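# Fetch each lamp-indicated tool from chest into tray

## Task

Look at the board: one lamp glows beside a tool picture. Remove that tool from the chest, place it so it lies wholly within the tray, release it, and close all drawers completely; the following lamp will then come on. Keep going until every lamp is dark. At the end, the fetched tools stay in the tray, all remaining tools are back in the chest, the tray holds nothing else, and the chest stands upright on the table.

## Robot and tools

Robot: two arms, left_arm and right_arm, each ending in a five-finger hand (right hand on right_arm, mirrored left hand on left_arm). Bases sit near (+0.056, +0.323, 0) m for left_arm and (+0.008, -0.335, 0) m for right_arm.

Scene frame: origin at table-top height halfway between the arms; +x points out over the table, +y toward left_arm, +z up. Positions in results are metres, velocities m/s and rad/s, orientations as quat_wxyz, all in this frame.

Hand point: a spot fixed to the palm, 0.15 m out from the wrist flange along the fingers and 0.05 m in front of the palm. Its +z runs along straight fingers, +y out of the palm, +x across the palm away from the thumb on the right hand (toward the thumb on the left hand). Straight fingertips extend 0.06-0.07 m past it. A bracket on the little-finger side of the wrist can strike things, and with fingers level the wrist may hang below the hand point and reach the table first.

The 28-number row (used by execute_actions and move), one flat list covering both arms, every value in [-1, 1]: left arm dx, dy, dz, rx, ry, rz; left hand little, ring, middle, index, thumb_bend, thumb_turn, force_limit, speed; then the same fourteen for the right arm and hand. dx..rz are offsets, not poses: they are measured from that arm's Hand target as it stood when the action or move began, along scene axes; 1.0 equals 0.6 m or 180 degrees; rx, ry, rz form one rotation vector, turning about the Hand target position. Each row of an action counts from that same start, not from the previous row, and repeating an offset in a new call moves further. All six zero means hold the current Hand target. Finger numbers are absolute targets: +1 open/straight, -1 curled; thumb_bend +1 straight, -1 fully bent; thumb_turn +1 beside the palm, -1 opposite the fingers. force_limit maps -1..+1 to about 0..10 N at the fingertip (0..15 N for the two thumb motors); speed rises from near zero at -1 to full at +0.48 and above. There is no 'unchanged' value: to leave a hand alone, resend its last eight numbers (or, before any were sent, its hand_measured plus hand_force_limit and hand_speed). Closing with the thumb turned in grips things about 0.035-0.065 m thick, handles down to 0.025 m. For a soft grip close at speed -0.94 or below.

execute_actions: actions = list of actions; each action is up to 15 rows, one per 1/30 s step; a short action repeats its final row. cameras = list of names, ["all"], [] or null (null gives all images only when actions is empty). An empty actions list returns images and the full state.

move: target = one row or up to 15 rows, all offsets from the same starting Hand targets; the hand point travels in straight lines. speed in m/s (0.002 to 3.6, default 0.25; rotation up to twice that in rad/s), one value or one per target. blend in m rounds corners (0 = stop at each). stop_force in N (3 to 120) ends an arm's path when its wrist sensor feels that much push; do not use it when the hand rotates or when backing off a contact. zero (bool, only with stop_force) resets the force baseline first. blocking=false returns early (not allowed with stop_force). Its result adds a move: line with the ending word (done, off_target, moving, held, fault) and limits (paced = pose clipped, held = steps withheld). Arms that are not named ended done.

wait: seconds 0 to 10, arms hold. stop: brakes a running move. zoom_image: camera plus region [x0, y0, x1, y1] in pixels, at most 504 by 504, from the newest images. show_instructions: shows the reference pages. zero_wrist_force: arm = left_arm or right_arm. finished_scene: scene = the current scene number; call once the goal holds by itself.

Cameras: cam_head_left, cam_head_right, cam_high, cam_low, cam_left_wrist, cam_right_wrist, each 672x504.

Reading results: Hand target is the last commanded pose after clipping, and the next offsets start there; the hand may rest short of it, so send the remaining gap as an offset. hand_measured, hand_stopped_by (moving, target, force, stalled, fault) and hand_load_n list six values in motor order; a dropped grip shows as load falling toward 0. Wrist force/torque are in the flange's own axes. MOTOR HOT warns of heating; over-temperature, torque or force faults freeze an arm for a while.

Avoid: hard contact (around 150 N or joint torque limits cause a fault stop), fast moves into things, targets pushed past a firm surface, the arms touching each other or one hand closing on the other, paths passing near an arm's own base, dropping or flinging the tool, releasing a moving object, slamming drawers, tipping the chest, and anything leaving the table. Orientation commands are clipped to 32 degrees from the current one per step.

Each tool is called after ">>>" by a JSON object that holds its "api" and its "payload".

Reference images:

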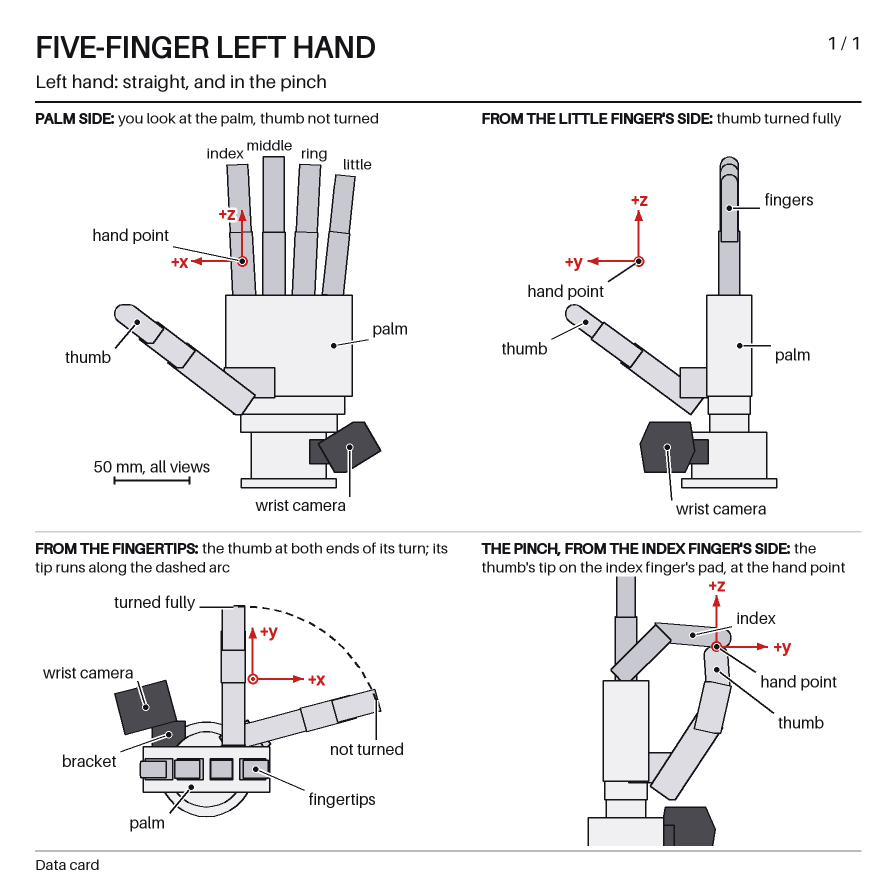

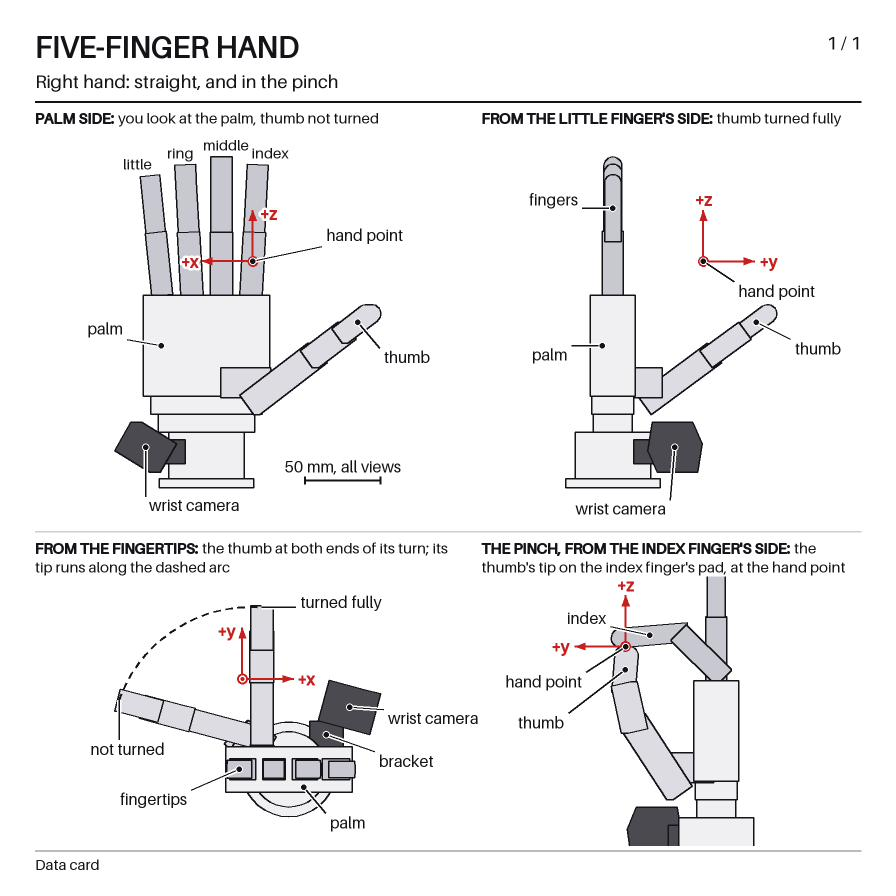

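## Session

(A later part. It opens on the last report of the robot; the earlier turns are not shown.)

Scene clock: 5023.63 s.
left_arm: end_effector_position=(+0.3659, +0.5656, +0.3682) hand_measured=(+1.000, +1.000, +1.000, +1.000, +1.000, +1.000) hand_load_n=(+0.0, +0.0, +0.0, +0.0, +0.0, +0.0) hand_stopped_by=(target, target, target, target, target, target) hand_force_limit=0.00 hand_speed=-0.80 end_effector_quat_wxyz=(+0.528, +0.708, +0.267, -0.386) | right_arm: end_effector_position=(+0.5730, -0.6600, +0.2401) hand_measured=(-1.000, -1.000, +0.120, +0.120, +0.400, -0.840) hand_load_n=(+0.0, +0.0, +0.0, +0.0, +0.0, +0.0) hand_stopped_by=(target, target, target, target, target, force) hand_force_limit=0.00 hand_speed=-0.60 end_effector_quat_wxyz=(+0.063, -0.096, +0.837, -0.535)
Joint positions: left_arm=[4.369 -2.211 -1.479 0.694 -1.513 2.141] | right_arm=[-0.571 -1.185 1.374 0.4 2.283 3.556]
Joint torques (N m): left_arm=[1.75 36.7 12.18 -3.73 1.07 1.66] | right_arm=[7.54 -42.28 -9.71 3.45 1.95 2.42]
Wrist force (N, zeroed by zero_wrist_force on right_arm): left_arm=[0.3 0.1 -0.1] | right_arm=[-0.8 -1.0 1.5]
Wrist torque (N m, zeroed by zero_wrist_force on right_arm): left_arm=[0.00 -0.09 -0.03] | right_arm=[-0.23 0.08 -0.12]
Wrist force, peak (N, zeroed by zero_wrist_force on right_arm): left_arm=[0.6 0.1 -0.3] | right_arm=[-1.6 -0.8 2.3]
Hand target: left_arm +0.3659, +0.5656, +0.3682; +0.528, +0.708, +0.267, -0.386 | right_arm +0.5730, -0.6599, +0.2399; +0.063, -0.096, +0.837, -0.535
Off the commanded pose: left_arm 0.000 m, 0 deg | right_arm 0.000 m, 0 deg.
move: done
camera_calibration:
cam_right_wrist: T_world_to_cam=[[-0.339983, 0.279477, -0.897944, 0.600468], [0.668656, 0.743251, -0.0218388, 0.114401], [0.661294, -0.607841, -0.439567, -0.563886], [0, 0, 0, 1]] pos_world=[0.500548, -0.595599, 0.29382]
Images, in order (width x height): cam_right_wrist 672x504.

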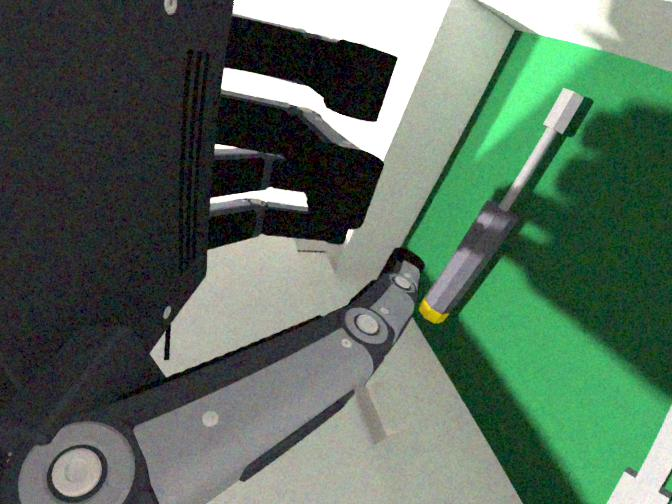

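>>> {"api": "move", "payload": {"target": [[0,0,0,0,0,0,1,1,1,1,1,1,0,-0.8,0.0017,-0.0042,-0.06,0,0,0,-1,-1,0.12,0.12,0.4,-0.85,0,-0.6],[0,0,0,0,0,0,1,1,1,1,1,1,0,-0.8,0.0017,-0.0042,-0.1017,0,0,0,-1,-1,0.12,0.12,0.4,-0.85,0,-0.6]], "speed": [0.06,0.03], "stop_force": 4, "cameras": ["cam_right_wrist"]}}

>>> {"api": "move", "payload": {"target": [0,0,0,0,0,0,1,1,1,1,1,1,0,-0.8,0,0,-0.035,0,0,0,-1,-1,0.12,0.12,0.4,-0.85,0,-0.6], "speed": 0.012, "stop_force": 4, "cameras": ["cam_right_wrist"]}}

Scene clock: 5040.27 s.
left_arm: end_effector_position=(+0.3659, +0.5656, +0.3682) hand_measured=(+1.000, +1.000, +1.000, +1.000, +1.000, +1.000) hand_load_n=(+0.0, +0.0, +0.0, +0.0, +0.0, +0.0) hand_stopped_by=(target, target, target, target, target, target) hand_force_limit=0.00 hand_speed=-0.80 end_effector_quat_wxyz=(+0.528, +0.708, +0.267, -0.386) | right_arm: end_effector_position=(+0.5740, -0.6625, +0.1789) hand_measured=(-1.000, -1.000, +0.120, +0.120, +0.400, -0.840) hand_load_n=(+0.0, +0.0, +0.0, +0.0, +0.0, +0.0) hand_stopped_by=(target, target, target, target, target, force) hand_force_limit=0.00 hand_speed=-0.60 end_effector_quat_wxyz=(+0.063, -0.096, +0.837, -0.535)
Joint positions: left_arm=[4.369 -2.211 -1.479 0.694 -1.513 2.141] | right_arm=[-0.574 -1.144 1.476 0.256 2.28 3.554]
Joint torques (N m): left_arm=[2.5 35.36 11.36 -3.93 1.41 1.78] | right_arm=[6.84 -43.03 -28.52 3.41 0.6 -1.21]
Wrist force (N, zeroed by zero_wrist_force on right_arm): left_arm=[0.1 0.0 -0.1] | right_arm=[-1.2 -1.3 1.3]
Wrist torque (N m, zeroed by zero_wrist_force on right_arm): left_arm=[-0.01 -0.06 -0.03] | right_arm=[-0.28 0.14 -0.07]
Wrist force, peak (N, zeroed by zero_wrist_force on right_arm): left_arm=[0.6 -0.1 -0.3] | right_arm=[-1.3 -1.4 1.4]
Hand target: left_arm +0.3659, +0.5656, +0.3682; +0.528, +0.708, +0.267, -0.386 | right_arm +0.5740, -0.6625, +0.1789; +0.063, -0.096, +0.837, -0.535
Off the commanded pose: left_arm 0.000 m, 0 deg | right_arm 0.000 m, 0 deg.
move: done
camera_calibration:
cam_right_wrist: T_world_to_cam=[[-0.340083, 0.279525, -0.897892, 0.546619], [0.668595, 0.743306, -0.0218343, 0.114317], [0.661306, -0.607751, -0.439675, -0.592895], [0, 0, 0, 1]] pos_world=[0.501549, -0.598098, 0.23262]
Images, in order (width x height): cam_right_wrist 672x504.

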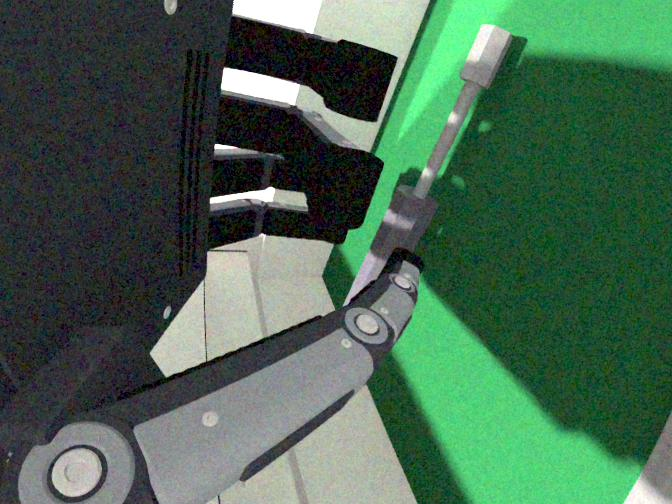

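Scene clock: 5042.80 s.
left_arm: end_effector_position=(+0.3659, +0.5656, +0.3682) hand_measured=(+1.000, +1.000, +1.000, +1.000, +1.000, +1.000) hand_load_n=(+0.0, +0.0, +0.0, +0.0, +0.0, +0.0) hand_stopped_by=(target, target, target, target, target, target) hand_force_limit=0.00 hand_speed=-0.80 end_effector_quat_wxyz=(+0.528, +0.708, +0.267, -0.386) | right_arm: end_effector_position=(+0.5740, -0.6625, +0.1612) hand_measured=(-1.000, -1.000, +0.120, +0.120, +0.400, -0.840) hand_load_n=(+0.0, +0.0, -0.5, +0.0, +0.0, +0.0) hand_stopped_by=(target, target, target, target, target, force) hand_force_limit=0.00 hand_speed=-0.60 end_effector_quat_wxyz=(+0.063, -0.096, +0.837, -0.535)
Joint positions: left_arm=[4.369 -2.211 -1.479 0.694 -1.513 2.141] | right_arm=[-0.574 -1.13 1.502 0.215 2.28 3.554]
Joint torques (N m): left_arm=[2.54 35.35 12.9 -3.83 1.11 1.88] | right_arm=[5.74 -40.77 -26.52 3.15 0.44 -1.01]
Wrist force (N, zeroed by zero_wrist_force on right_arm): left_arm=[0.4 0.1 -0.2] | right_arm=[-0.8 -4.8 -1.0]
Wrist torque (N m, zeroed by zero_wrist_force on right_arm): left_arm=[0.00 -0.09 -0.03] | right_arm=[-0.22 0.19 -0.15]
Wrist force, peak (N, zeroed by zero_wrist_force on right_arm): left_arm=[0.5 -0.2 -0.4] | right_arm=[-0.1 -11.8 -5.2]
Hand target: left_arm +0.3659, +0.5656, +0.3682; +0.528, +0.708, +0.267, -0.386 | right_arm +0.5740, -0.6625, +0.1612; +0.063, -0.096, +0.837, -0.535 (not the last commanded pose)
Off the commanded pose: left_arm 0.000 m, 0 deg | right_arm 0.003 m, 0 deg.
move: contact (right_arm)
camera_calibration:
cam_right_wrist: T_world_to_cam=[[-0.340083, 0.279525, -0.897892, 0.530726], [0.668595, 0.743306, -0.0218343, 0.11393], [0.661306, -0.607751, -0.439675, -0.600677], [0, 0, 0, 1]] pos_world=[0.501549, -0.598098, 0.21492]
Images, in order (width x height): cam_right_wrist 672x504.

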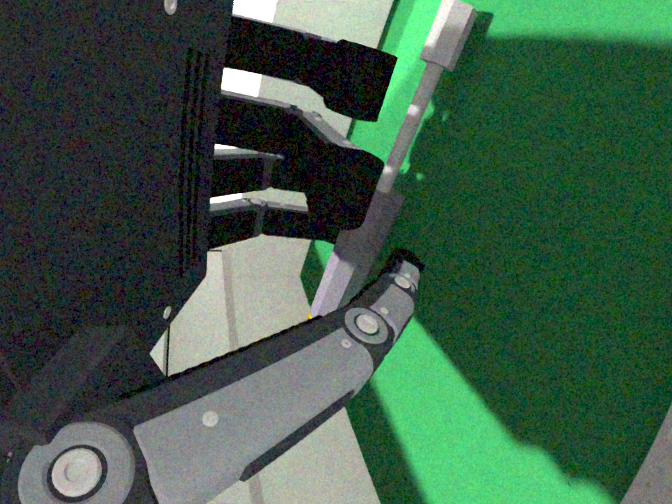

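>>> {"api": "move", "payload": {"target": [0,0,0,0,0,0,1,1,1,1,1,1,0,-0.8,0,0,0.004,0,0,0,-1,-1,0.12,0.12,0.4,-0.85,0,-0.6], "speed": 0.02}}

>>> {"api": "move", "payload": {"target": [0,0,0,0,0,0,1,1,1,1,1,1,0,-0.8,0,0,0,0,0,0,-1,-1,-0.4,-0.4,0.4,-0.85,-0.1,-0.85], "speed": 0.02, "cameras": ["cam_right_wrist"]}}

Scene clock: 5054.17 s.
left_arm: end_effector_position=(+0.3659, +0.5656, +0.3682) hand_measured=(+1.000, +1.000, +1.000, +1.000, +1.000, +1.000) hand_load_n=(+0.0, +0.0, +0.0, +0.0, +0.0, +0.0) hand_stopped_by=(target, target, target, target, target, target) hand_force_limit=0.00 hand_speed=-0.80 end_effector_quat_wxyz=(+0.528, +0.708, +0.267, -0.386) | right_arm: end_effector_position=(+0.5740, -0.6625, +0.1637) hand_measured=(-1.000, -1.000, +0.120, +0.120, +0.400, -0.840) hand_load_n=(+0.0, +0.0, +0.0, +0.0, +0.0, +0.0) hand_stopped_by=(target, target, target, target, target, force) hand_force_limit=0.00 hand_speed=-0.60 end_effector_quat_wxyz=(+0.063, -0.096, +0.837, -0.535)
Joint positions: left_arm=[4.369 -2.211 -1.479 0.694 -1.513 2.141] | right_arm=[-0.574 -1.132 1.499 0.221 2.28 3.554]
Joint torques (N m): left_arm=[3.62 35.12 12.82 -3.54 1.3 1.7] | right_arm=[4.35 -39.79 -25.36 2.27 0.26 -1.16]
Wrist force (N, zeroed by zero_wrist_force on right_arm): left_arm=[0.3 0.1 -0.2] | right_arm=[-1.1 -1.3 1.2]
Wrist torque (N m, zeroed by zero_wrist_force on right_arm): left_arm=[0.00 -0.08 -0.03] | right_arm=[-0.26 0.13 -0.06]
Wrist force, peak (N, zeroed by zero_wrist_force on right_arm): left_arm=[0.3 0.1 -0.4] | right_arm=[-0.7 -5.0 -1.1]
Hand target: left_arm +0.3659, +0.5656, +0.3682; +0.528, +0.708, +0.267, -0.386 | right_arm +0.5740, -0.6625, +0.1636; +0.063, -0.096, +0.837, -0.535
Off the commanded pose: left_arm 0.000 m, 0 deg | right_arm 0.000 m, 0 deg.
move: done

Scene clock: 5055.07 s.
left_arm: end_effector_position=(+0.3659, +0.5656, +0.3682) hand_measured=(+1.000, +1.000, +1.000, +1.000, +1.000, +1.000) hand_load_n=(+0.0, +0.0, +0.0, +0.0, +0.0, +0.0) hand_stopped_by=(target, target, target, target, target, target) hand_force_limit=0.00 hand_speed=-0.80 end_effector_quat_wxyz=(+0.528, +0.708, +0.267, -0.386) | right_arm: end_effector_position=(+0.5740, -0.6625, +0.1637) hand_measured=(-1.000, -1.000, -0.128, -0.142, +0.402, -0.840) hand_load_n=(+0.0, +0.0, +4.0, +5.0, +8.0, +0.0) hand_stopped_by=(target, target, force, force, target, force) hand_force_limit=-0.10 hand_speed=-0.85 end_effector_quat_wxyz=(+0.063, -0.096, +0.837, -0.535)
Joint positions: left_arm=[4.369 -2.211 -1.479 0.694 -1.513 2.141] | right_arm=[-0.574 -1.132 1.499 0.221 2.28 3.554]
Joint torques (N m): left_arm=[2.88 35.44 13.18 -4 1.37 1.74] | right_arm=[4.35 -31.28 -7.96 -1.59 0.33 -1.26]
Wrist force (N, zeroed by zero_wrist_force on right_arm): left_arm=[0.3 0.1 -0.2] | right_arm=[-1.2 -1.3 1.1]
Wrist torque (N m, zeroed by zero_wrist_force on right_arm): left_arm=[0.00 -0.09 -0.02] | right_arm=[-0.26 0.14 -0.07]
Wrist force, peak (N, zeroed by zero_wrist_force on right_arm): left_arm=[0.3 -0.2 -0.4] | right_arm=[-1.2 -1.5 1.6]
Hand target: left_arm +0.3659, +0.5656, +0.3682; +0.528, +0.708, +0.267, -0.386 | right_arm +0.5740, -0.6625, +0.1636; +0.063, -0.096, +0.837, -0.535
Off the commanded pose: left_arm 0.000 m, 0 deg | right_arm 0.000 m, 0 deg.
move: done
camera_calibration:
cam_right_wrist: T_world_to_cam=[[-0.340083, 0.279525, -0.897892, 0.533005], [0.668595, 0.743306, -0.0218343, 0.113918], [0.661306, -0.607751, -0.439675, -0.599644], [0, 0, 0, 1]] pos_world=[0.501649, -0.598098, 0.21742]
Images, in order (width x height): cam_right_wrist 672x504.

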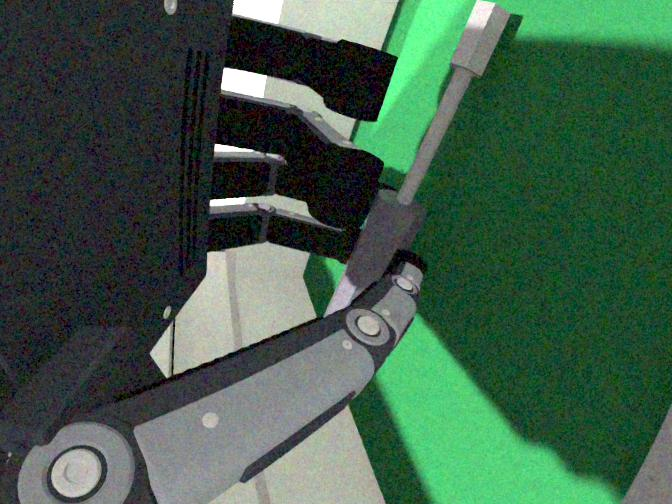

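>>> {"api": "move", "payload": {"target": [0,0,0,0,0,0,1,1,1,1,1,1,0,-0.8,0,0,0,0,0,0,-1,-1,-0.42,-0.42,0.4,-0.85,0.1,-0.85], "speed": 0.02}}

>>> {"api": "move", "payload": {"target": [0,0,0,0,0,0,1,1,1,1,1,1,0,-0.8,-0.003,0.0,0.10,0,0,0,-1,-1,-0.42,-0.42,0.4,-0.85,0.1,-0.85], "speed": 0.05, "cameras": ["cam_right_wrist"]}}

Scene clock: 5062.00 s.
left_arm: end_effector_position=(+0.3659, +0.5656, +0.3682) hand_measured=(+1.000, +1.000, +1.000, +1.000, +1.000, +1.000) hand_load_n=(+0.0, +0.0, +0.0, +0.0, +0.0, +0.0) hand_stopped_by=(target, target, target, target, target, target) hand_force_limit=0.00 hand_speed=-0.80 end_effector_quat_wxyz=(+0.528, +0.708, +0.267, -0.386) | right_arm: end_effector_position=(+0.5740, -0.6625, +0.1636) hand_measured=(-1.000, -1.000, -0.138, -0.152, +0.404, -0.840) hand_load_n=(+0.0, +0.0, +6.0, +6.5, +11.5, +0.0) hand_stopped_by=(target, target, force, force, target, force) hand_force_limit=0.10 hand_speed=-0.85 end_effector_quat_wxyz=(+0.063, -0.096, +0.837, -0.535)
Joint positions: left_arm=[4.369 -2.211 -1.479 0.694 -1.513 2.141] | right_arm=[-0.574 -1.132 1.499 0.221 2.28 3.554]
Joint torques (N m): left_arm=[2.15 35.62 13.08 -3.78 1.18 1.77] | right_arm=[5.34 -29.32 -6.11 -1.62 0.14 -1.19]
Wrist force (N, zeroed by zero_wrist_force on right_arm): left_arm=[0.2 0.0 -0.2] | right_arm=[-1.1 -1.6 1.5]
Wrist torque (N m, zeroed by zero_wrist_force on right_arm): left_arm=[0.00 -0.07 -0.03] | right_arm=[-0.29 0.11 -0.07]
Wrist force, peak (N, zeroed by zero_wrist_force on right_arm): left_arm=[0.5 -0.2 -0.3] | right_arm=[-1.3 -1.6 1.3]
Hand target: left_arm +0.3659, +0.5656, +0.3682; +0.528, +0.708, +0.267, -0.386 | right_arm +0.5740, -0.6625, +0.1636; +0.063, -0.096, +0.837, -0.535
Off the commanded pose: left_arm 0.000 m, 0 deg | right_arm 0.000 m, 0 deg.
move: done

Scene clock: 5063.50 s.
left_arm: end_effector_position=(+0.3659, +0.5656, +0.3682) hand_measured=(+1.000, +1.000, +1.000, +1.000, +1.000, +1.000) hand_load_n=(+0.0, +0.0, +0.0, +0.0, +0.0, +0.0) hand_stopped_by=(target, target, target, target, target, target) hand_force_limit=0.00 hand_speed=-0.80 end_effector_quat_wxyz=(+0.528, +0.708, +0.267, -0.386) | right_arm: end_effector_position=(+0.5722, -0.6625, +0.2238) hand_measured=(-1.000, -1.000, -0.138, -0.152, +0.404, -0.840) hand_load_n=(+0.0, +0.0, +6.0, +6.5, +12.0, +0.0) hand_stopped_by=(target, target, force, force, target, force) hand_force_limit=0.10 hand_speed=-0.85 end_effector_quat_wxyz=(+0.063, -0.096, +0.837, -0.535) end_effector_velocity=(+0.000, +0.000, -0.002) end_effector_angular_velocity=(+0.000, -0.002, +0.000)
Joint positions: left_arm=[4.369 -2.211 -1.479 0.694 -1.513 2.141] | right_arm=[-0.576 -1.178 1.405 0.359 2.279 3.553]
Joint velocities: left_arm=[within noise] | right_arm=[0 0.001 0.004 -0.006 -0.001 0.001]
Joint torques (N m): left_arm=[2.87 35.55 12.72 -3.82 1.31 1.74] | right_arm=[-5.09 -29.82 -7.57 -2.04 -0.9 -0.71]
Wrist force (N, zeroed by zero_wrist_force on right_arm): left_arm=[0.3 -0.1 -0.2] | right_arm=[-1.1 -0.7 1.6]
Wrist torque (N m, zeroed by zero_wrist_force on right_arm): left_arm=[-0.03 -0.09 -0.02] | right_arm=[-0.23 0.13 -0.06]
Wrist force, peak (N, zeroed by zero_wrist_force on right_arm): left_arm=[0.4 0.2 -0.3] | right_arm=[-1.1 -1.5 1.4]
Hand target: left_arm +0.3659, +0.5656, +0.3682; +0.528, +0.708, +0.267, -0.386 | right_arm +0.5722, -0.6625, +0.2236; +0.063, -0.096, +0.837, -0.535
Off the commanded pose: left_arm 0.000 m, 0 deg | right_arm 0.000 m, 0 deg.
move: done
camera_calibration:
cam_right_wrist: T_world_to_cam=[[-0.340044, 0.279449, -0.89793, 0.586268], [0.668586, 0.743313, -0.021862, 0.116517], [0.661334, -0.607778, -0.439594, -0.572016], [0, 0, 0, 1]] pos_world=[0.499749, -0.598098, 0.27752]
Images, in order (width x height): cam_right_wrist 672x504.

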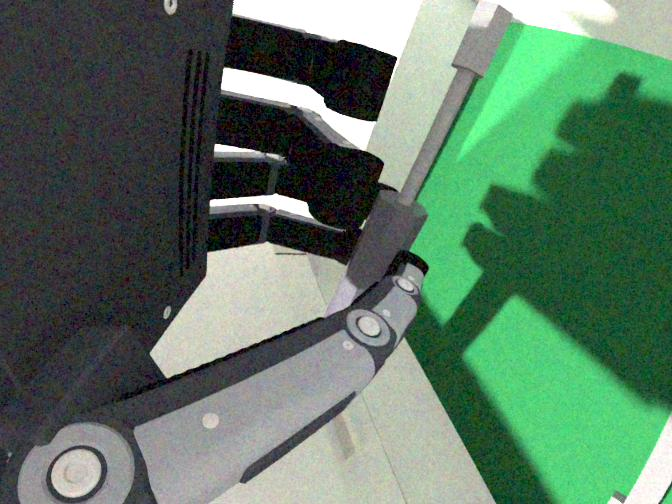

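>>> {"api": "move", "payload": {"target": [[0,0,0,0,0,0,1,1,1,1,1,1,0,-0.8,-0.0787,0.0292,0.144,0,0,0,-1,-1,-0.42,-0.42,0.4,-0.85,0.1,-0.85],[0,0,0,0,0,0,1,1,1,1,1,1,0,-0.8,-0.1203,0.3542,0.127,0,0,0.0944,-1,-1,-0.42,-0.42,0.4,-0.85,0.1,-0.85],[0,0,0,0,0,0,1,1,1,1,1,1,0,-0.8,-0.1537,0.7375,0.1103,0,0,0.2056,-1,-1,-0.42,-0.42,0.4,-0.85,0.1,-0.85],[0,0,0,0,0,0,1,1,1,1,1,1,0,-0.8,-0.2037,0.9375,0.044,0,0,0.4278,-1,-1,-0.42,-0.42,0.4,-0.85,0.1,-0.85]], "speed": [0.1,0.15,0.15,0.15], "blend": 0.03, "cameras": ["cam_right_wrist", "cam_high", "cam_head_left"]}}

Scene clock: 5267.57 s.
left_arm: end_effector_position=(+0.3659, +0.5656, +0.3682) hand_measured=(+1.000, +1.000, +1.000, +1.000, +1.000, +1.000) hand_load_n=(+0.0, +0.0, +0.0, +0.0, +0.0, +0.0) hand_stopped_by=(target, target, target, target, target, target) hand_force_limit=0.00 hand_speed=-0.80 end_effector_quat_wxyz=(+0.528, +0.708, +0.267, -0.386) | right_arm: end_effector_position=(+0.4500, -0.1001, +0.2500) hand_measured=(-1.000, -1.000, -0.138, -0.152, +0.404, -0.840) hand_load_n=(+0.0, +0.0, +6.0, +6.5, +12.0, +0.0) hand_stopped_by=(target, target, force, force, target, force) hand_force_limit=0.10 hand_speed=-0.85 end_effector_quat_wxyz=(-0.382, +0.596, -0.596, +0.380)
Joint positions: left_arm=[4.369 -2.211 -1.479 0.694 -1.513 2.141] | right_arm=[0.23 -1.699 1.916 0.231 1.808 3.257]
Joint torques (N m): left_arm=[2.84 36.02 13.6 -3.85 1.23 1.7] | right_arm=[4.55 -7.47 -29.97 2.54 -0.16 1.69]
Wrist force (N, zeroed by zero_wrist_force on right_arm): left_arm=[0.2 -0.1 -0.1] | right_arm=[-1.2 -0.9 1.8]
Wrist torque (N m, zeroed by zero_wrist_force on right_arm): left_arm=[-0.02 -0.06 -0.03] | right_arm=[-0.28 0.13 -0.12]
Wrist force, peak (N, zeroed by zero_wrist_force on right_arm): left_arm=[0.3 0.0 -0.5] | right_arm=[-1.7 -0.2 2.1]
Hand target: left_arm +0.3659, +0.5656, +0.3682; +0.528, +0.708, +0.267, -0.386 | right_arm +0.4500, -0.1000, +0.2500; -0.382, +0.596, -0.596, +0.379
Off the commanded pose: left_arm 0.000 m, 0 deg | right_arm 0.000 m, 0 deg.
move: done
camera_calibration:
cam_right_wrist: T_world_to_cam=[[-0.348866, -0.268525, -0.897879, 0.360192], [-0.573727, 0.818753, -0.0219426, 0.347331], [0.741033, 0.507483, -0.439695, -0.0621132], [0, 0, 0, 1]] pos_world=[0.37096, -0.156136, 0.30372]
Images, in order (width x height): cam_head_left 672x504, cam_high 672x504, cam_right_wrist 672x504.

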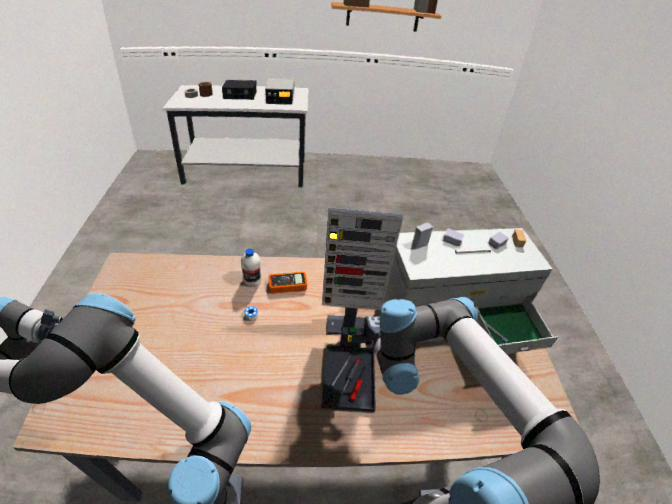

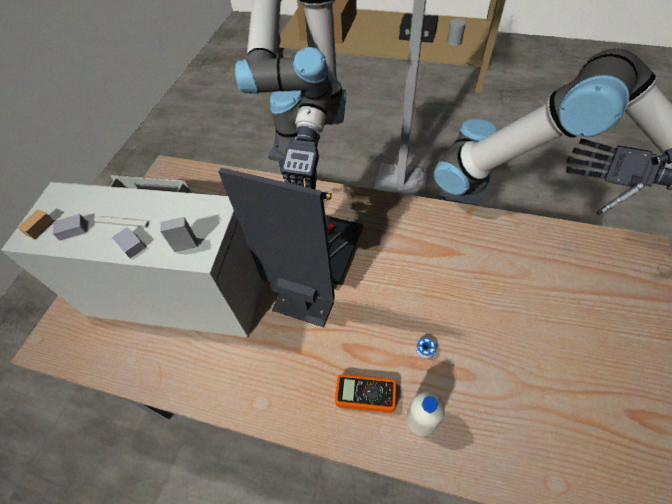

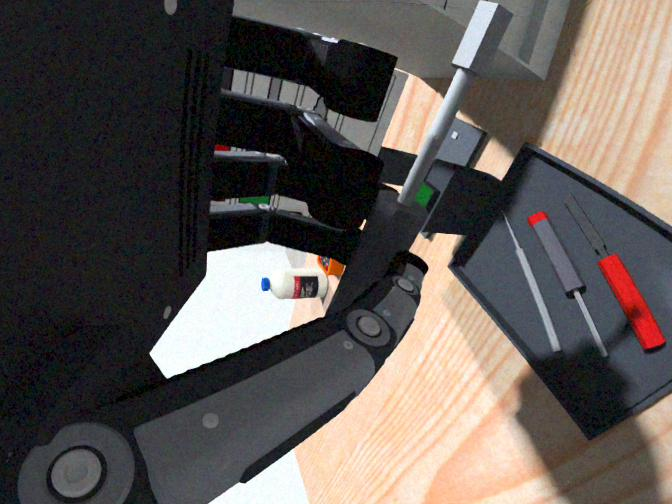

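>>> {"api": "zoom_image", "payload": {"camera": "cam_right_wrist", "region": [430, 130, 672, 450]}}

Scaled by 1.575 from the camera's 672x504 image, which has a finer 960x720 frame.

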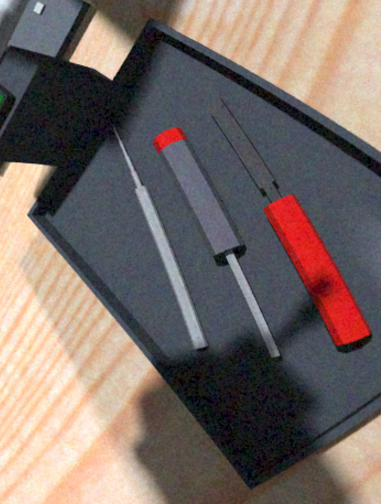

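>>> {"api": "zoom_image", "payload": {"camera": "cam_head_left", "region": [290, 270, 430, 420]}}

>>> {"api": "zoom_image", "payload": {"camera": "cam_high", "region": [210, 150, 410, 350]}}

Scaled by 3.360.

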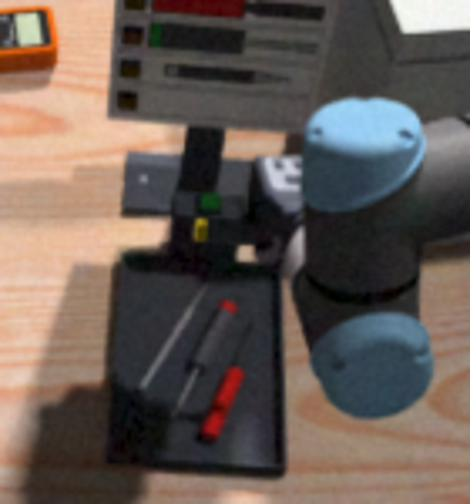

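Scaled by 2.520.

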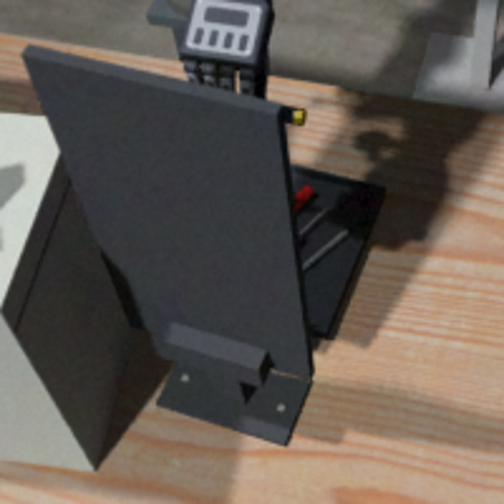

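>>> {"api": "move", "payload": {"target": [[0,0,0,0,0,0,1,1,1,1,1,1,0,-0.8,0.14,0.0633,-0.0833,0,0,0,-1,-1,-0.42,-0.42,0.4,-0.85,0.1,-0.85],[0,0,0,0,0,0,1,1,1,1,1,1,0,-0.8,0.1725,0.0633,-0.2617,0,0,0,-1,-1,-0.42,-0.42,0.4,-0.85,0.1,-0.85]], "speed": [0.12,0.08], "blend": [0.02,0], "cameras": ["cam_right_wrist","cam_low","cam_head_left"]}}

Scene clock: 5417.80 s.
left_arm: end_effector_position=(+0.3659, +0.5656, +0.3682) hand_measured=(+1.000, +1.000, +1.000, +1.000, +1.000, +1.000) hand_load_n=(+0.0, +0.0, +0.0, +0.0, +0.0, +0.0) hand_stopped_by=(target, target, target, target, target, target) hand_force_limit=0.00 hand_speed=-0.80 end_effector_quat_wxyz=(+0.528, +0.708, +0.267, -0.386) | right_arm: end_effector_position=(+0.5534, -0.0620, +0.0929) hand_measured=(-1.000, -1.000, -0.138, -0.152, +0.404, -0.840) hand_load_n=(+0.0, +0.0, +3.5, +6.0, +13.0, +0.5) hand_stopped_by=(target, target, force, force, target, force) hand_force_limit=0.10 hand_speed=-0.85 end_effector_quat_wxyz=(-0.382, +0.596, -0.596, +0.379)
Joint positions: left_arm=[4.369 -2.211 -1.479 0.694 -1.513 2.141] | right_arm=[0.254 -1.279 1.896 -0.167 1.829 3.267]
Joint torques (N m): left_arm=[1.54 35.27 12.86 -3.73 1.16 1.78] | right_arm=[4.13 -32.61 -28.91 0.52 0.75 -1.13]
Wrist force (N, zeroed by zero_wrist_force on right_arm): left_arm=[0.4 0.0 -0.1] | right_arm=[-1.6 0.6 -2.7]
Wrist torque (N m, zeroed by zero_wrist_force on right_arm): left_arm=[-0.01 -0.10 -0.02] | right_arm=[-0.24 0.23 0.04]
Wrist force, peak (N, zeroed by zero_wrist_force on right_arm): left_arm=[0.4 -0.3 -0.4] | right_arm=[-2.2 -1.0 -6.1]
Hand target: left_arm +0.3659, +0.5656, +0.3682; +0.528, +0.708, +0.267, -0.386 | right_arm +0.5535, -0.0620, +0.0930; -0.382, +0.596, -0.596, +0.379
Off the commanded pose: left_arm 0.000 m, 0 deg | right_arm 0.000 m, 0 deg.
move: done
camera_calibration:
cam_right_wrist: T_world_to_cam=[[-0.349007, -0.268628, -0.897793, 0.265544], [-0.573939, 0.818607, -0.0218224, 0.372161], [0.740802, 0.507662, -0.439876, -0.226896], [0, 0, 0, 1]] pos_world=[0.47436, -0.118135, 0.146719]
Images, in order (width x height): cam_head_left 672x504, cam_low 672x504, cam_right_wrist 672x504.

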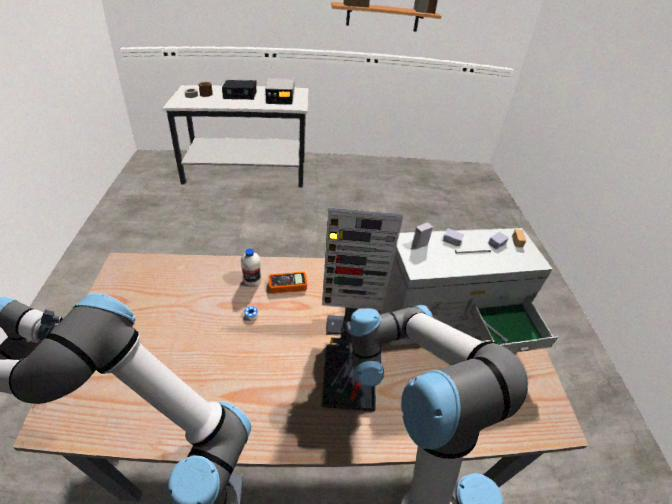

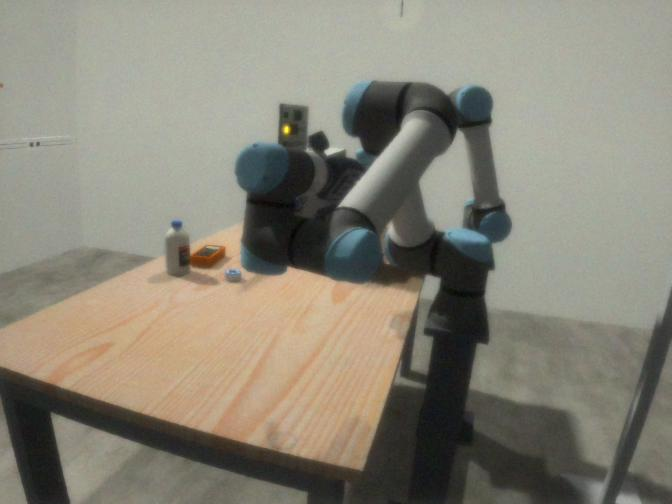

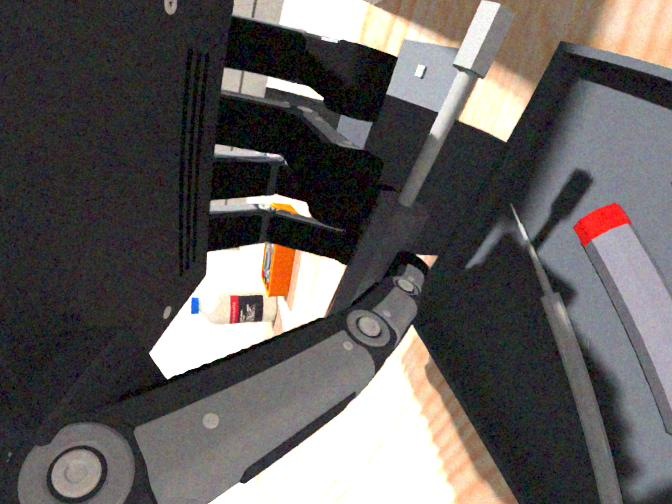

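>>> {"api": "move", "payload": {"target": [[0,0,0,0,0,0,1,1,1,1,1,1,0,-0.8,-0.0333,0,0.0333,0,0,0,-1,-1,-0.42,-0.42,0.4,-0.85,0.1,-0.85],[0,0,0,0,0,0,1,1,1,1,1,1,0,-0.8,-0.1725,-0.1467,0.1,0,0,0,-1,-1,-0.42,-0.42,0.4,-0.85,0.1,-0.85],[0,0,0,0,0,0,1,1,1,1,1,1,0,-0.8,-0.1725,-0.3633,0.03,0,0,0,-1,-1,-0.42,-0.42,0.4,-0.85,0.1,-0.85],[0,0,0,0,0,0,1,1,1,1,1,1,0,-0.8,-0.1725,-0.3633,-0.0967,0,0,0,-1,-1,-0.42,-0.42,0.4,-0.85,0.1,-0.85]], "speed": [0.08,0.15,0.15,0.08], "blend": [0.01,0.03,0.02,0]}}

>>> {"api": "move", "payload": {"target": [0,0,0,0,0,0,1,1,1,1,1,1,0,-0.8,0,0,-0.04,0,0,0,-1,-1,-0.42,-0.42,0.4,-0.85,0.1,-0.85], "speed": 0.012, "stop_force": 3}}

Scene clock: 5521.90 s.
left_arm: end_effector_position=(+0.3659, +0.5656, +0.3682) hand_measured=(+1.000, +1.000, +1.000, +1.000, +1.000, +1.000) hand_load_n=(+0.0, +0.0, +0.0, +0.0, +0.0, -0.5) hand_stopped_by=(target, target, target, target, target, target) hand_force_limit=0.00 hand_speed=-0.80 end_effector_quat_wxyz=(+0.528, +0.708, +0.267, -0.386) | right_arm: end_effector_position=(+0.4499, -0.2799, +0.0350) hand_measured=(-1.000, -1.000, -0.138, -0.152, +0.404, -0.840) hand_load_n=(+0.0, +0.0, +6.0, +6.5, +12.0, +0.0) hand_stopped_by=(target, target, force, force, target, force) hand_force_limit=0.10 hand_speed=-0.85 end_effector_quat_wxyz=(-0.382, +0.596, -0.596, +0.379)
Joint positions: left_arm=[4.369 -2.211 -1.479 0.694 -1.513 2.141] | right_arm=[-0.521 -1.569 2.457 -0.405 1.13 2.924]
Joint torques (N m): left_arm=[2.77 36.18 12.17 -3.93 1.24 1.72] | right_arm=[7.4 -9.81 -22.46 0.91 1.06 1.79]
Wrist force (N, zeroed by zero_wrist_force on right_arm): left_arm=[0.3 0.1 -0.2] | right_arm=[-1.0 -0.1 1.7]
Wrist torque (N m, zeroed by zero_wrist_force on right_arm): left_arm=[0.00 -0.08 -0.03] | right_arm=[-0.17 0.11 -0.09]
Wrist force, peak (N, zeroed by zero_wrist_force on right_arm): left_arm=[0.5 -0.2 -0.4] | right_arm=[-1.7 0.9 -3.7]
Hand target: left_arm +0.3659, +0.5656, +0.3682; +0.528, +0.708, +0.267, -0.386 | right_arm +0.4500, -0.2800, +0.0350; -0.382, +0.596, -0.596, +0.379
Off the commanded pose: left_arm 0.000 m, 0 deg | right_arm 0.000 m, 0 deg.
move: done

Scene clock: 5524.20 s.
left_arm: end_effector_position=(+0.3659, +0.5656, +0.3682) hand_measured=(+1.000, +1.000, +1.000, +1.000, +1.000, +1.000) hand_load_n=(+0.0, +0.0, +0.0, +0.0, +0.0, +0.0) hand_stopped_by=(target, target, target, target, target, target) hand_force_limit=0.00 hand_speed=-0.80 end_effector_quat_wxyz=(+0.528, +0.708, +0.267, -0.386) | right_arm: end_effector_position=(+0.4500, -0.2800, +0.0192) hand_measured=(-1.000, -1.000, -0.138, -0.152, +0.404, -0.840) hand_load_n=(+0.0, +0.0, +5.0, +6.5, +11.0, -0.5) hand_stopped_by=(target, target, force, force, target, force) hand_force_limit=0.10 hand_speed=-0.85 end_effector_quat_wxyz=(-0.382, +0.596, -0.596, +0.379)
Joint positions: left_arm=[4.369 -2.211 -1.479 0.694 -1.513 2.141] | right_arm=[-0.521 -1.521 2.474 -0.469 1.13 2.924]
Joint torques (N m): left_arm=[1.16 35.91 12.98 -3.78 1.2 1.71] | right_arm=[4.8 -18.41 -21.92 -1.05 0.49 -1.88]
Wrist force (N, zeroed by zero_wrist_force on right_arm): left_arm=[0.2 -0.1 0.0] | right_arm=[-1.1 -0.4 1.4]
Wrist torque (N m, zeroed by zero_wrist_force on right_arm): left_arm=[-0.04 -0.06 -0.03] | right_arm=[-0.21 0.14 -0.11]
Wrist force, peak (N, zeroed by zero_wrist_force on right_arm): left_arm=[0.3 -0.1 -0.5] | right_arm=[-2.3 -6.8 -2.1]
Hand target: left_arm +0.3659, +0.5656, +0.3682; +0.528, +0.708, +0.267, -0.386 | right_arm +0.4500, -0.2800, +0.0192; -0.382, +0.596, -0.596, +0.379 (not the last commanded pose)
Off the commanded pose: left_arm 0.000 m, 0 deg | right_arm 0.008 m, 0 deg.
move: contact (right_arm)

>>> {"api": "move", "payload": {"target": [[0,0,0,0,0,0,1,1,1,1,1,1,0,-0.8,0,0,0,0,0,0,-1,-1,0.04,0.03,0.43,-0.85,0.1,-0.6]], "speed": 0.02}}

>>> {"api": "move", "payload": {"target": [[0,0,0,0,0,0,1,1,1,1,1,1,0,-0.8,0,0,0.07,0,0,0,-1,-1,0.04,0.03,0.43,-0.85,0.1,-0.6],[0,0,0,0,0,0,1,1,1,1,1,1,0,-0.8,0,0,0.25,0,0,0,-1,-1,0.04,0.03,0.43,-0.85,0.1,-0.6]], "speed": [0.03,0.15], "blend": [0.01,0], "cameras": ["cam_right_wrist"]}}

Scene clock: 5533.57 s.
left_arm: end_effector_position=(+0.3659, +0.5656, +0.3682) hand_measured=(+1.000, +1.000, +1.000, +1.000, +1.000, +1.000) hand_load_n=(+0.0, +0.0, +0.0, +0.0, +0.0, +0.0) hand_stopped_by=(target, target, target, target, target, target) hand_force_limit=0.00 hand_speed=-0.80 end_effector_quat_wxyz=(+0.528, +0.708, +0.267, -0.386) | right_arm: end_effector_position=(+0.4500, -0.2800, +0.0192) hand_measured=(-1.000, -1.000, +0.040, +0.030, +0.430, -0.840) hand_load_n=(+0.0, +0.0, +0.0, +0.0, +0.0, +0.0) hand_stopped_by=(target, target, target, target, target, force) hand_force_limit=0.10 hand_speed=-0.60 end_effector_quat_wxyz=(-0.382, +0.596, -0.596, +0.379)
Joint positions: left_arm=[4.369 -2.211 -1.479 0.694 -1.513 2.141] | right_arm=[-0.521 -1.521 2.474 -0.469 1.13 2.924]
Joint torques (N m): left_arm=[1.78 36.14 13.66 -3.72 1.17 1.73] | right_arm=[-1.97 -20.5 -20.44 -1.71 0.48 -1.75]
Wrist force (N, zeroed by zero_wrist_force on right_arm): left_arm=[0.2 0.1 -0.5] | right_arm=[-1.1 -0.9 1.4]
Wrist torque (N m, zeroed by zero_wrist_force on right_arm): left_arm=[0.02 -0.07 -0.03] | right_arm=[-0.23 0.14 -0.12]
Wrist force, peak (N, zeroed by zero_wrist_force on right_arm): left_arm=[0.2 -0.2 -0.6] | right_arm=[-1.1 -0.5 1.7]
Hand target: left_arm +0.3659, +0.5656, +0.3682; +0.528, +0.708, +0.267, -0.386 | right_arm +0.4500, -0.2800, +0.0192; -0.382, +0.596, -0.596, +0.379
Off the commanded pose: left_arm 0.000 m, 0 deg | right_arm 0.000 m, 0 deg.
move: done

Scene clock: 5536.13 s.
left_arm: end_effector_position=(+0.3659, +0.5656, +0.3682) hand_measured=(+1.000, +1.000, +1.000, +1.000, +1.000, +1.000) hand_load_n=(+0.0, +0.0, +0.0, -0.5, +0.0, +0.0) hand_stopped_by=(target, target, target, target, target, target) hand_force_limit=0.00 hand_speed=-0.80 end_effector_quat_wxyz=(+0.528, +0.708, +0.267, -0.386) | right_arm: end_effector_position=(+0.4500, -0.2800, +0.1692) hand_measured=(-1.000, -1.000, +0.040, +0.030, +0.430, -0.840) hand_load_n=(+0.0, +0.0, +0.0, +0.0, +0.0, -0.5) hand_stopped_by=(target, target, target, target, target, force) hand_force_limit=0.10 hand_speed=-0.60 end_effector_quat_wxyz=(-0.382, +0.596, -0.596, +0.380)
Joint positions: left_arm=[4.369 -2.211 -1.479 0.694 -1.513 2.141] | right_arm=[-0.522 -1.837 2.245 0.076 1.13 2.924]
Joint torques (N m): left_arm=[2.23 35.68 15.04 -3.78 1.27 1.67] | right_arm=[2.32 -7.62 -14.57 1.08 -0.8 -0.1]
Wrist force (N, zeroed by zero_wrist_force on right_arm): left_arm=[0.3 0.0 -0.2] | right_arm=[-1.0 -1.3 1.4]
Wrist torque (N m, zeroed by zero_wrist_force on right_arm): left_arm=[-0.01 -0.08 -0.02] | right_arm=[-0.30 0.14 -0.04]
Wrist force, peak (N, zeroed by zero_wrist_force on right_arm): left_arm=[0.4 0.0 -0.5] | right_arm=[-0.7 -2.7 0.9]
Hand target: left_arm +0.3659, +0.5656, +0.3682; +0.528, +0.708, +0.267, -0.386 | right_arm +0.4500, -0.2800, +0.1692; -0.382, +0.596, -0.596, +0.379
Off the commanded pose: left_arm 0.000 m, 0 deg | right_arm 0.000 m, 0 deg.
move: done
camera_calibration:
cam_right_wrist: T_world_to_cam=[[-0.348766, -0.268683, -0.897871, 0.239218], [-0.573896, 0.818631, -0.0220483, 0.492978], [0.740949, 0.507595, -0.439707, -0.00622216], [0, 0, 0, 1]] pos_world=[0.370959, -0.336135, 0.22292]
Images, in order (width x height): cam_right_wrist 672x504.

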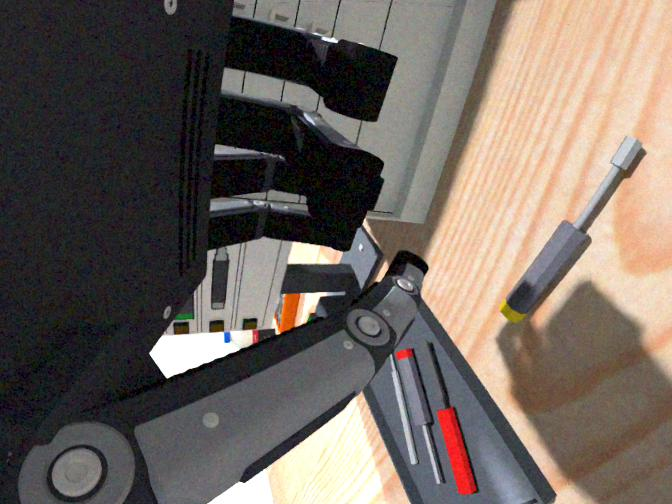

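>>> {"api": "move", "payload": {"target": [[0,0,0,0,0,0,1,1,1,1,1,1,0,-0.8,-0.0333,0.2,0.05,0,0,0.15,0,0,0,0,1,1,-0.2,0.2],[0,0,0,0,0,0,1,1,1,1,1,1,0,-0.8,-0.017,0.4263,-0.05,0,0,0.3278,0,0,0,0,1,1,-0.2,0.2],[0,0,0,0,0,0,1,1,1,1,1,1,0,-0.8,-0.017,0.4263,-0.2153,0,0,0.3278,0,0,0,0,1,1,-0.2,0.2]], "speed": [0.25,0.25,0.1], "blend": [0.03,0.02,0], "cameras": ["cam_right_wrist"]}}

Scene clock: 5561.07 s.
left_arm: end_effector_position=(+0.3659, +0.5656, +0.3682) hand_measured=(+1.000, +1.000, +1.000, +1.000, +1.000, +1.000) hand_load_n=(+0.0, +0.0, +0.0, +0.0, +0.0, +0.0) hand_stopped_by=(target, target, target, target, target, target) hand_force_limit=0.00 hand_speed=-0.80 end_effector_quat_wxyz=(+0.528, +0.708, +0.267, -0.386) | right_arm: end_effector_position=(+0.4397, -0.0242, +0.0400) hand_measured=(+0.000, +0.000, +0.000, +0.000, +1.000, +1.000) hand_load_n=(+0.0, +0.0, +0.0, +0.0, +0.0, +0.0) hand_stopped_by=(target, target, target, target, target, target) hand_force_limit=-0.20 hand_speed=0.20 end_effector_quat_wxyz=(-0.519, +0.812, -0.225, +0.142)
Joint positions: left_arm=[4.369 -2.211 -1.479 0.694 -1.513 2.141] | right_arm=[-0.068 -1.202 2.024 -0.057 0.653 2.494]
Joint torques (N m): left_arm=[2.04 36.05 14.78 -3.7 1.35 1.62] | right_arm=[6.78 -25.83 -22.87 2.58 0.47 1.42]
Wrist force (N, zeroed by zero_wrist_force on right_arm): left_arm=[0.1 0.1 -0.3] | right_arm=[-0.9 -1.4 1.2]
Wrist torque (N m, zeroed by zero_wrist_force on right_arm): left_arm=[0.01 -0.06 -0.03] | right_arm=[-0.29 0.09 -0.14]
Wrist force, peak (N, zeroed by zero_wrist_force on right_arm): left_arm=[0.5 0.2 -0.3] | right_arm=[-1.0 -1.5 1.8]
Hand target: left_arm +0.3659, +0.5656, +0.3682; +0.528, +0.708, +0.267, -0.386 | right_arm +0.4398, -0.0242, +0.0400; -0.519, +0.812, -0.225, +0.142
Off the commanded pose: left_arm 0.000 m, 0 deg | right_arm 0.000 m, 0 deg.
move: done
camera_calibration:
cam_right_wrist: T_world_to_cam=[[0.0504352, -0.437339, -0.897881, 0.00873766], [-0.997283, -0.0703886, -0.0217339, 0.439426], [-0.0536955, 0.896538, -0.439701, 0.17358], [0, 0, 0, 1]] pos_world=[0.447112, -0.120869, 0.0937193]
Images, in order (width x height): cam_right_wrist 672x504.

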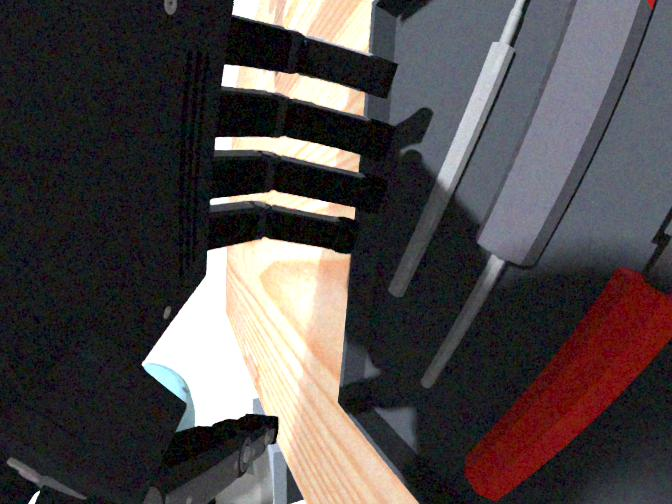

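>>> {"api": "move", "payload": {"target": [0,0,0,0,0,0,1,1,1,1,1,1,0,-0.8,-0.0017,-0.0029,-0.045,0,0,0,0,0,0,0,1,1,-0.2,0.2], "speed": 0.015, "stop_force": 3, "cameras": ["cam_right_wrist"]}}

Scene clock: 5580.07 s.
left_arm: end_effector_position=(+0.3659, +0.5656, +0.3682) hand_measured=(+1.000, +1.000, +1.000, +1.000, +1.000, +1.000) hand_load_n=(+0.0, +0.0, +0.0, +0.0, +0.0, +0.0) hand_stopped_by=(target, target, target, target, target, target) hand_force_limit=0.00 hand_speed=-0.80 end_effector_quat_wxyz=(+0.528, +0.708, +0.267, -0.386) | right_arm: end_effector_position=(+0.4391, -0.0253, +0.0227) hand_measured=(+0.000, +0.000, +0.000, +0.000, +1.000, +1.000) hand_load_n=(+0.0, -0.5, +0.0, +0.0, +0.0, +0.0) hand_stopped_by=(target, target, target, target, target, target) hand_force_limit=-0.20 hand_speed=0.20 end_effector_quat_wxyz=(-0.519, +0.812, -0.225, +0.142)
Joint positions: left_arm=[4.369 -2.211 -1.479 0.694 -1.513 2.141] | right_arm=[-0.071 -1.169 2.038 -0.101 0.651 2.49]
Joint torques (N m): left_arm=[2.73 34.53 13.55 -3.92 1.31 1.78] | right_arm=[6.07 -35.82 -22.36 3.84 0.65 2.16]
Wrist force (N, zeroed by zero_wrist_force on right_arm): left_arm=[0.1 -0.1 -0.1] | right_arm=[-1.0 -1.9 1.0]
Wrist torque (N m, zeroed by zero_wrist_force on right_arm): left_arm=[-0.03 -0.05 -0.03] | right_arm=[-0.25 0.08 -0.02]
Wrist force, peak (N, zeroed by zero_wrist_force on right_arm): left_arm=[0.6 0.2 -0.2] | right_arm=[-0.6 -14.4 -4.8]
Hand target: left_arm +0.3659, +0.5656, +0.3682; +0.528, +0.708, +0.267, -0.386 | right_arm +0.4391, -0.0253, +0.0227; -0.519, +0.812, -0.225, +0.142 (not the last commanded pose)
Off the commanded pose: left_arm 0.000 m, 0 deg | right_arm 0.010 m, 0 deg.
move: contact (right_arm)
camera_calibration:
cam_right_wrist: T_world_to_cam=[[0.0505244, -0.437334, -0.897879, -0.00728563], [-0.997278, -0.0704285, -0.0218138, 0.438373], [-0.0536963, 0.896537, -0.439702, 0.166928], [0, 0, 0, 1]] pos_world=[0.446512, -0.121969, 0.0764194]
Images, in order (width x height): cam_right_wrist 672x504.

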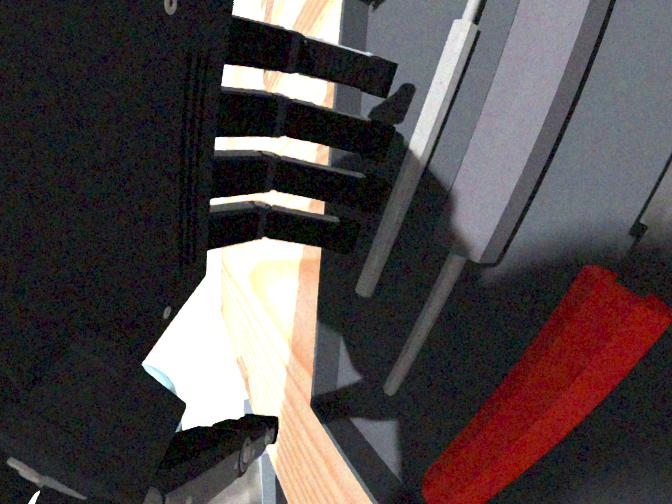

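>>> {"api": "move", "payload": {"target": [[0,0,0,0,0,0,1,1,1,1,1,1,0,-0.8,0,0,0.003,0,0,0,0,0,0,0,1,1,-0.2,0.2],[0,0,0,0,0,0,1,1,1,1,1,1,0,-0.8,-0.0335,-0.0557,0.003,0,0,0,0,0,0,0,1,1,-0.2,0.2]], "speed": [0.03,0.04], "stop_force": 8, "cameras": ["cam_right_wrist"]}}

Scene clock: 5599.07 s.
left_arm: end_effector_position=(+0.3659, +0.5656, +0.3682) hand_measured=(+1.000, +1.000, +1.000, +1.000, +1.000, +1.000) hand_load_n=(+0.0, +0.0, +0.0, +0.0, +0.0, +0.5) hand_stopped_by=(target, target, target, target, target, target) hand_force_limit=0.00 hand_speed=-0.80 end_effector_quat_wxyz=(+0.528, +0.708, +0.267, -0.386) | right_arm: end_effector_position=(+0.4190, -0.0587, +0.0245) hand_measured=(+0.000, +0.000, +0.000, +0.000, +1.000, +1.000) hand_load_n=(+0.0, +0.0, +0.0, +0.0, +0.0, +0.0) hand_stopped_by=(target, target, target, target, target, target) hand_force_limit=-0.20 hand_speed=0.20 end_effector_quat_wxyz=(-0.519, +0.812, -0.225, +0.142)
Joint positions: left_arm=[4.369 -2.211 -1.479 0.694 -1.513 2.141] | right_arm=[-0.176 -1.196 2.108 -0.035 0.579 2.357]
Joint torques (N m): left_arm=[3.24 35.92 14.87 -3.72 1.29 1.87] | right_arm=[7.84 -18.93 -20.51 -1.15 0.41 0.74]
Wrist force (N, zeroed by zero_wrist_force on right_arm): left_arm=[0.1 -0.1 -0.4] | right_arm=[-0.7 -1.5 0.9]
Wrist torque (N m, zeroed by zero_wrist_force on right_arm): left_arm=[-0.01 -0.06 -0.03] | right_arm=[-0.29 0.09 -0.09]
Wrist force, peak (N, zeroed by zero_wrist_force on right_arm): left_arm=[0.4 0.3 -0.4] | right_arm=[-0.5 -1.8 1.7]
Hand target: left_arm +0.3659, +0.5656, +0.3682; +0.528, +0.708, +0.267, -0.386 | right_arm +0.4190, -0.0587, +0.0245; -0.519, +0.812, -0.225, +0.142
Off the commanded pose: left_arm 0.000 m, 0 deg | right_arm 0.000 m, 0 deg.
move: done
camera_calibration:
cam_right_wrist: T_world_to_cam=[[0.0505244, -0.437334, -0.897879, -0.0192609], [-0.997278, -0.0704285, -0.0218138, 0.416015], [-0.0536963, 0.896537, -0.439702, 0.196584], [0, 0, 0, 1]] pos_world=[0.426412, -0.155369, 0.0782194]
Images, in order (width x height): cam_right_wrist 672x504.

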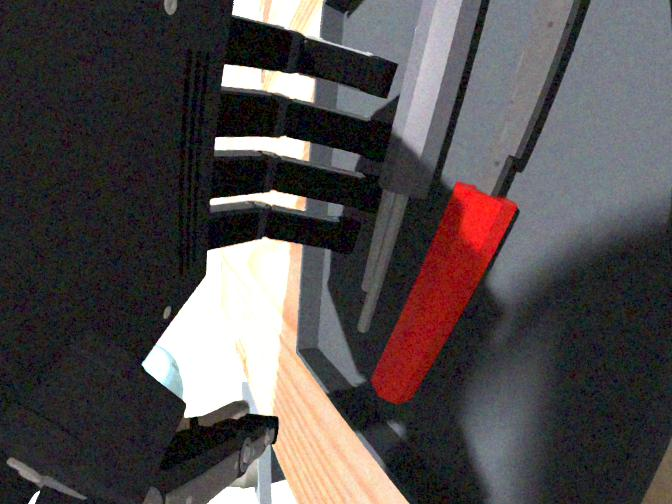

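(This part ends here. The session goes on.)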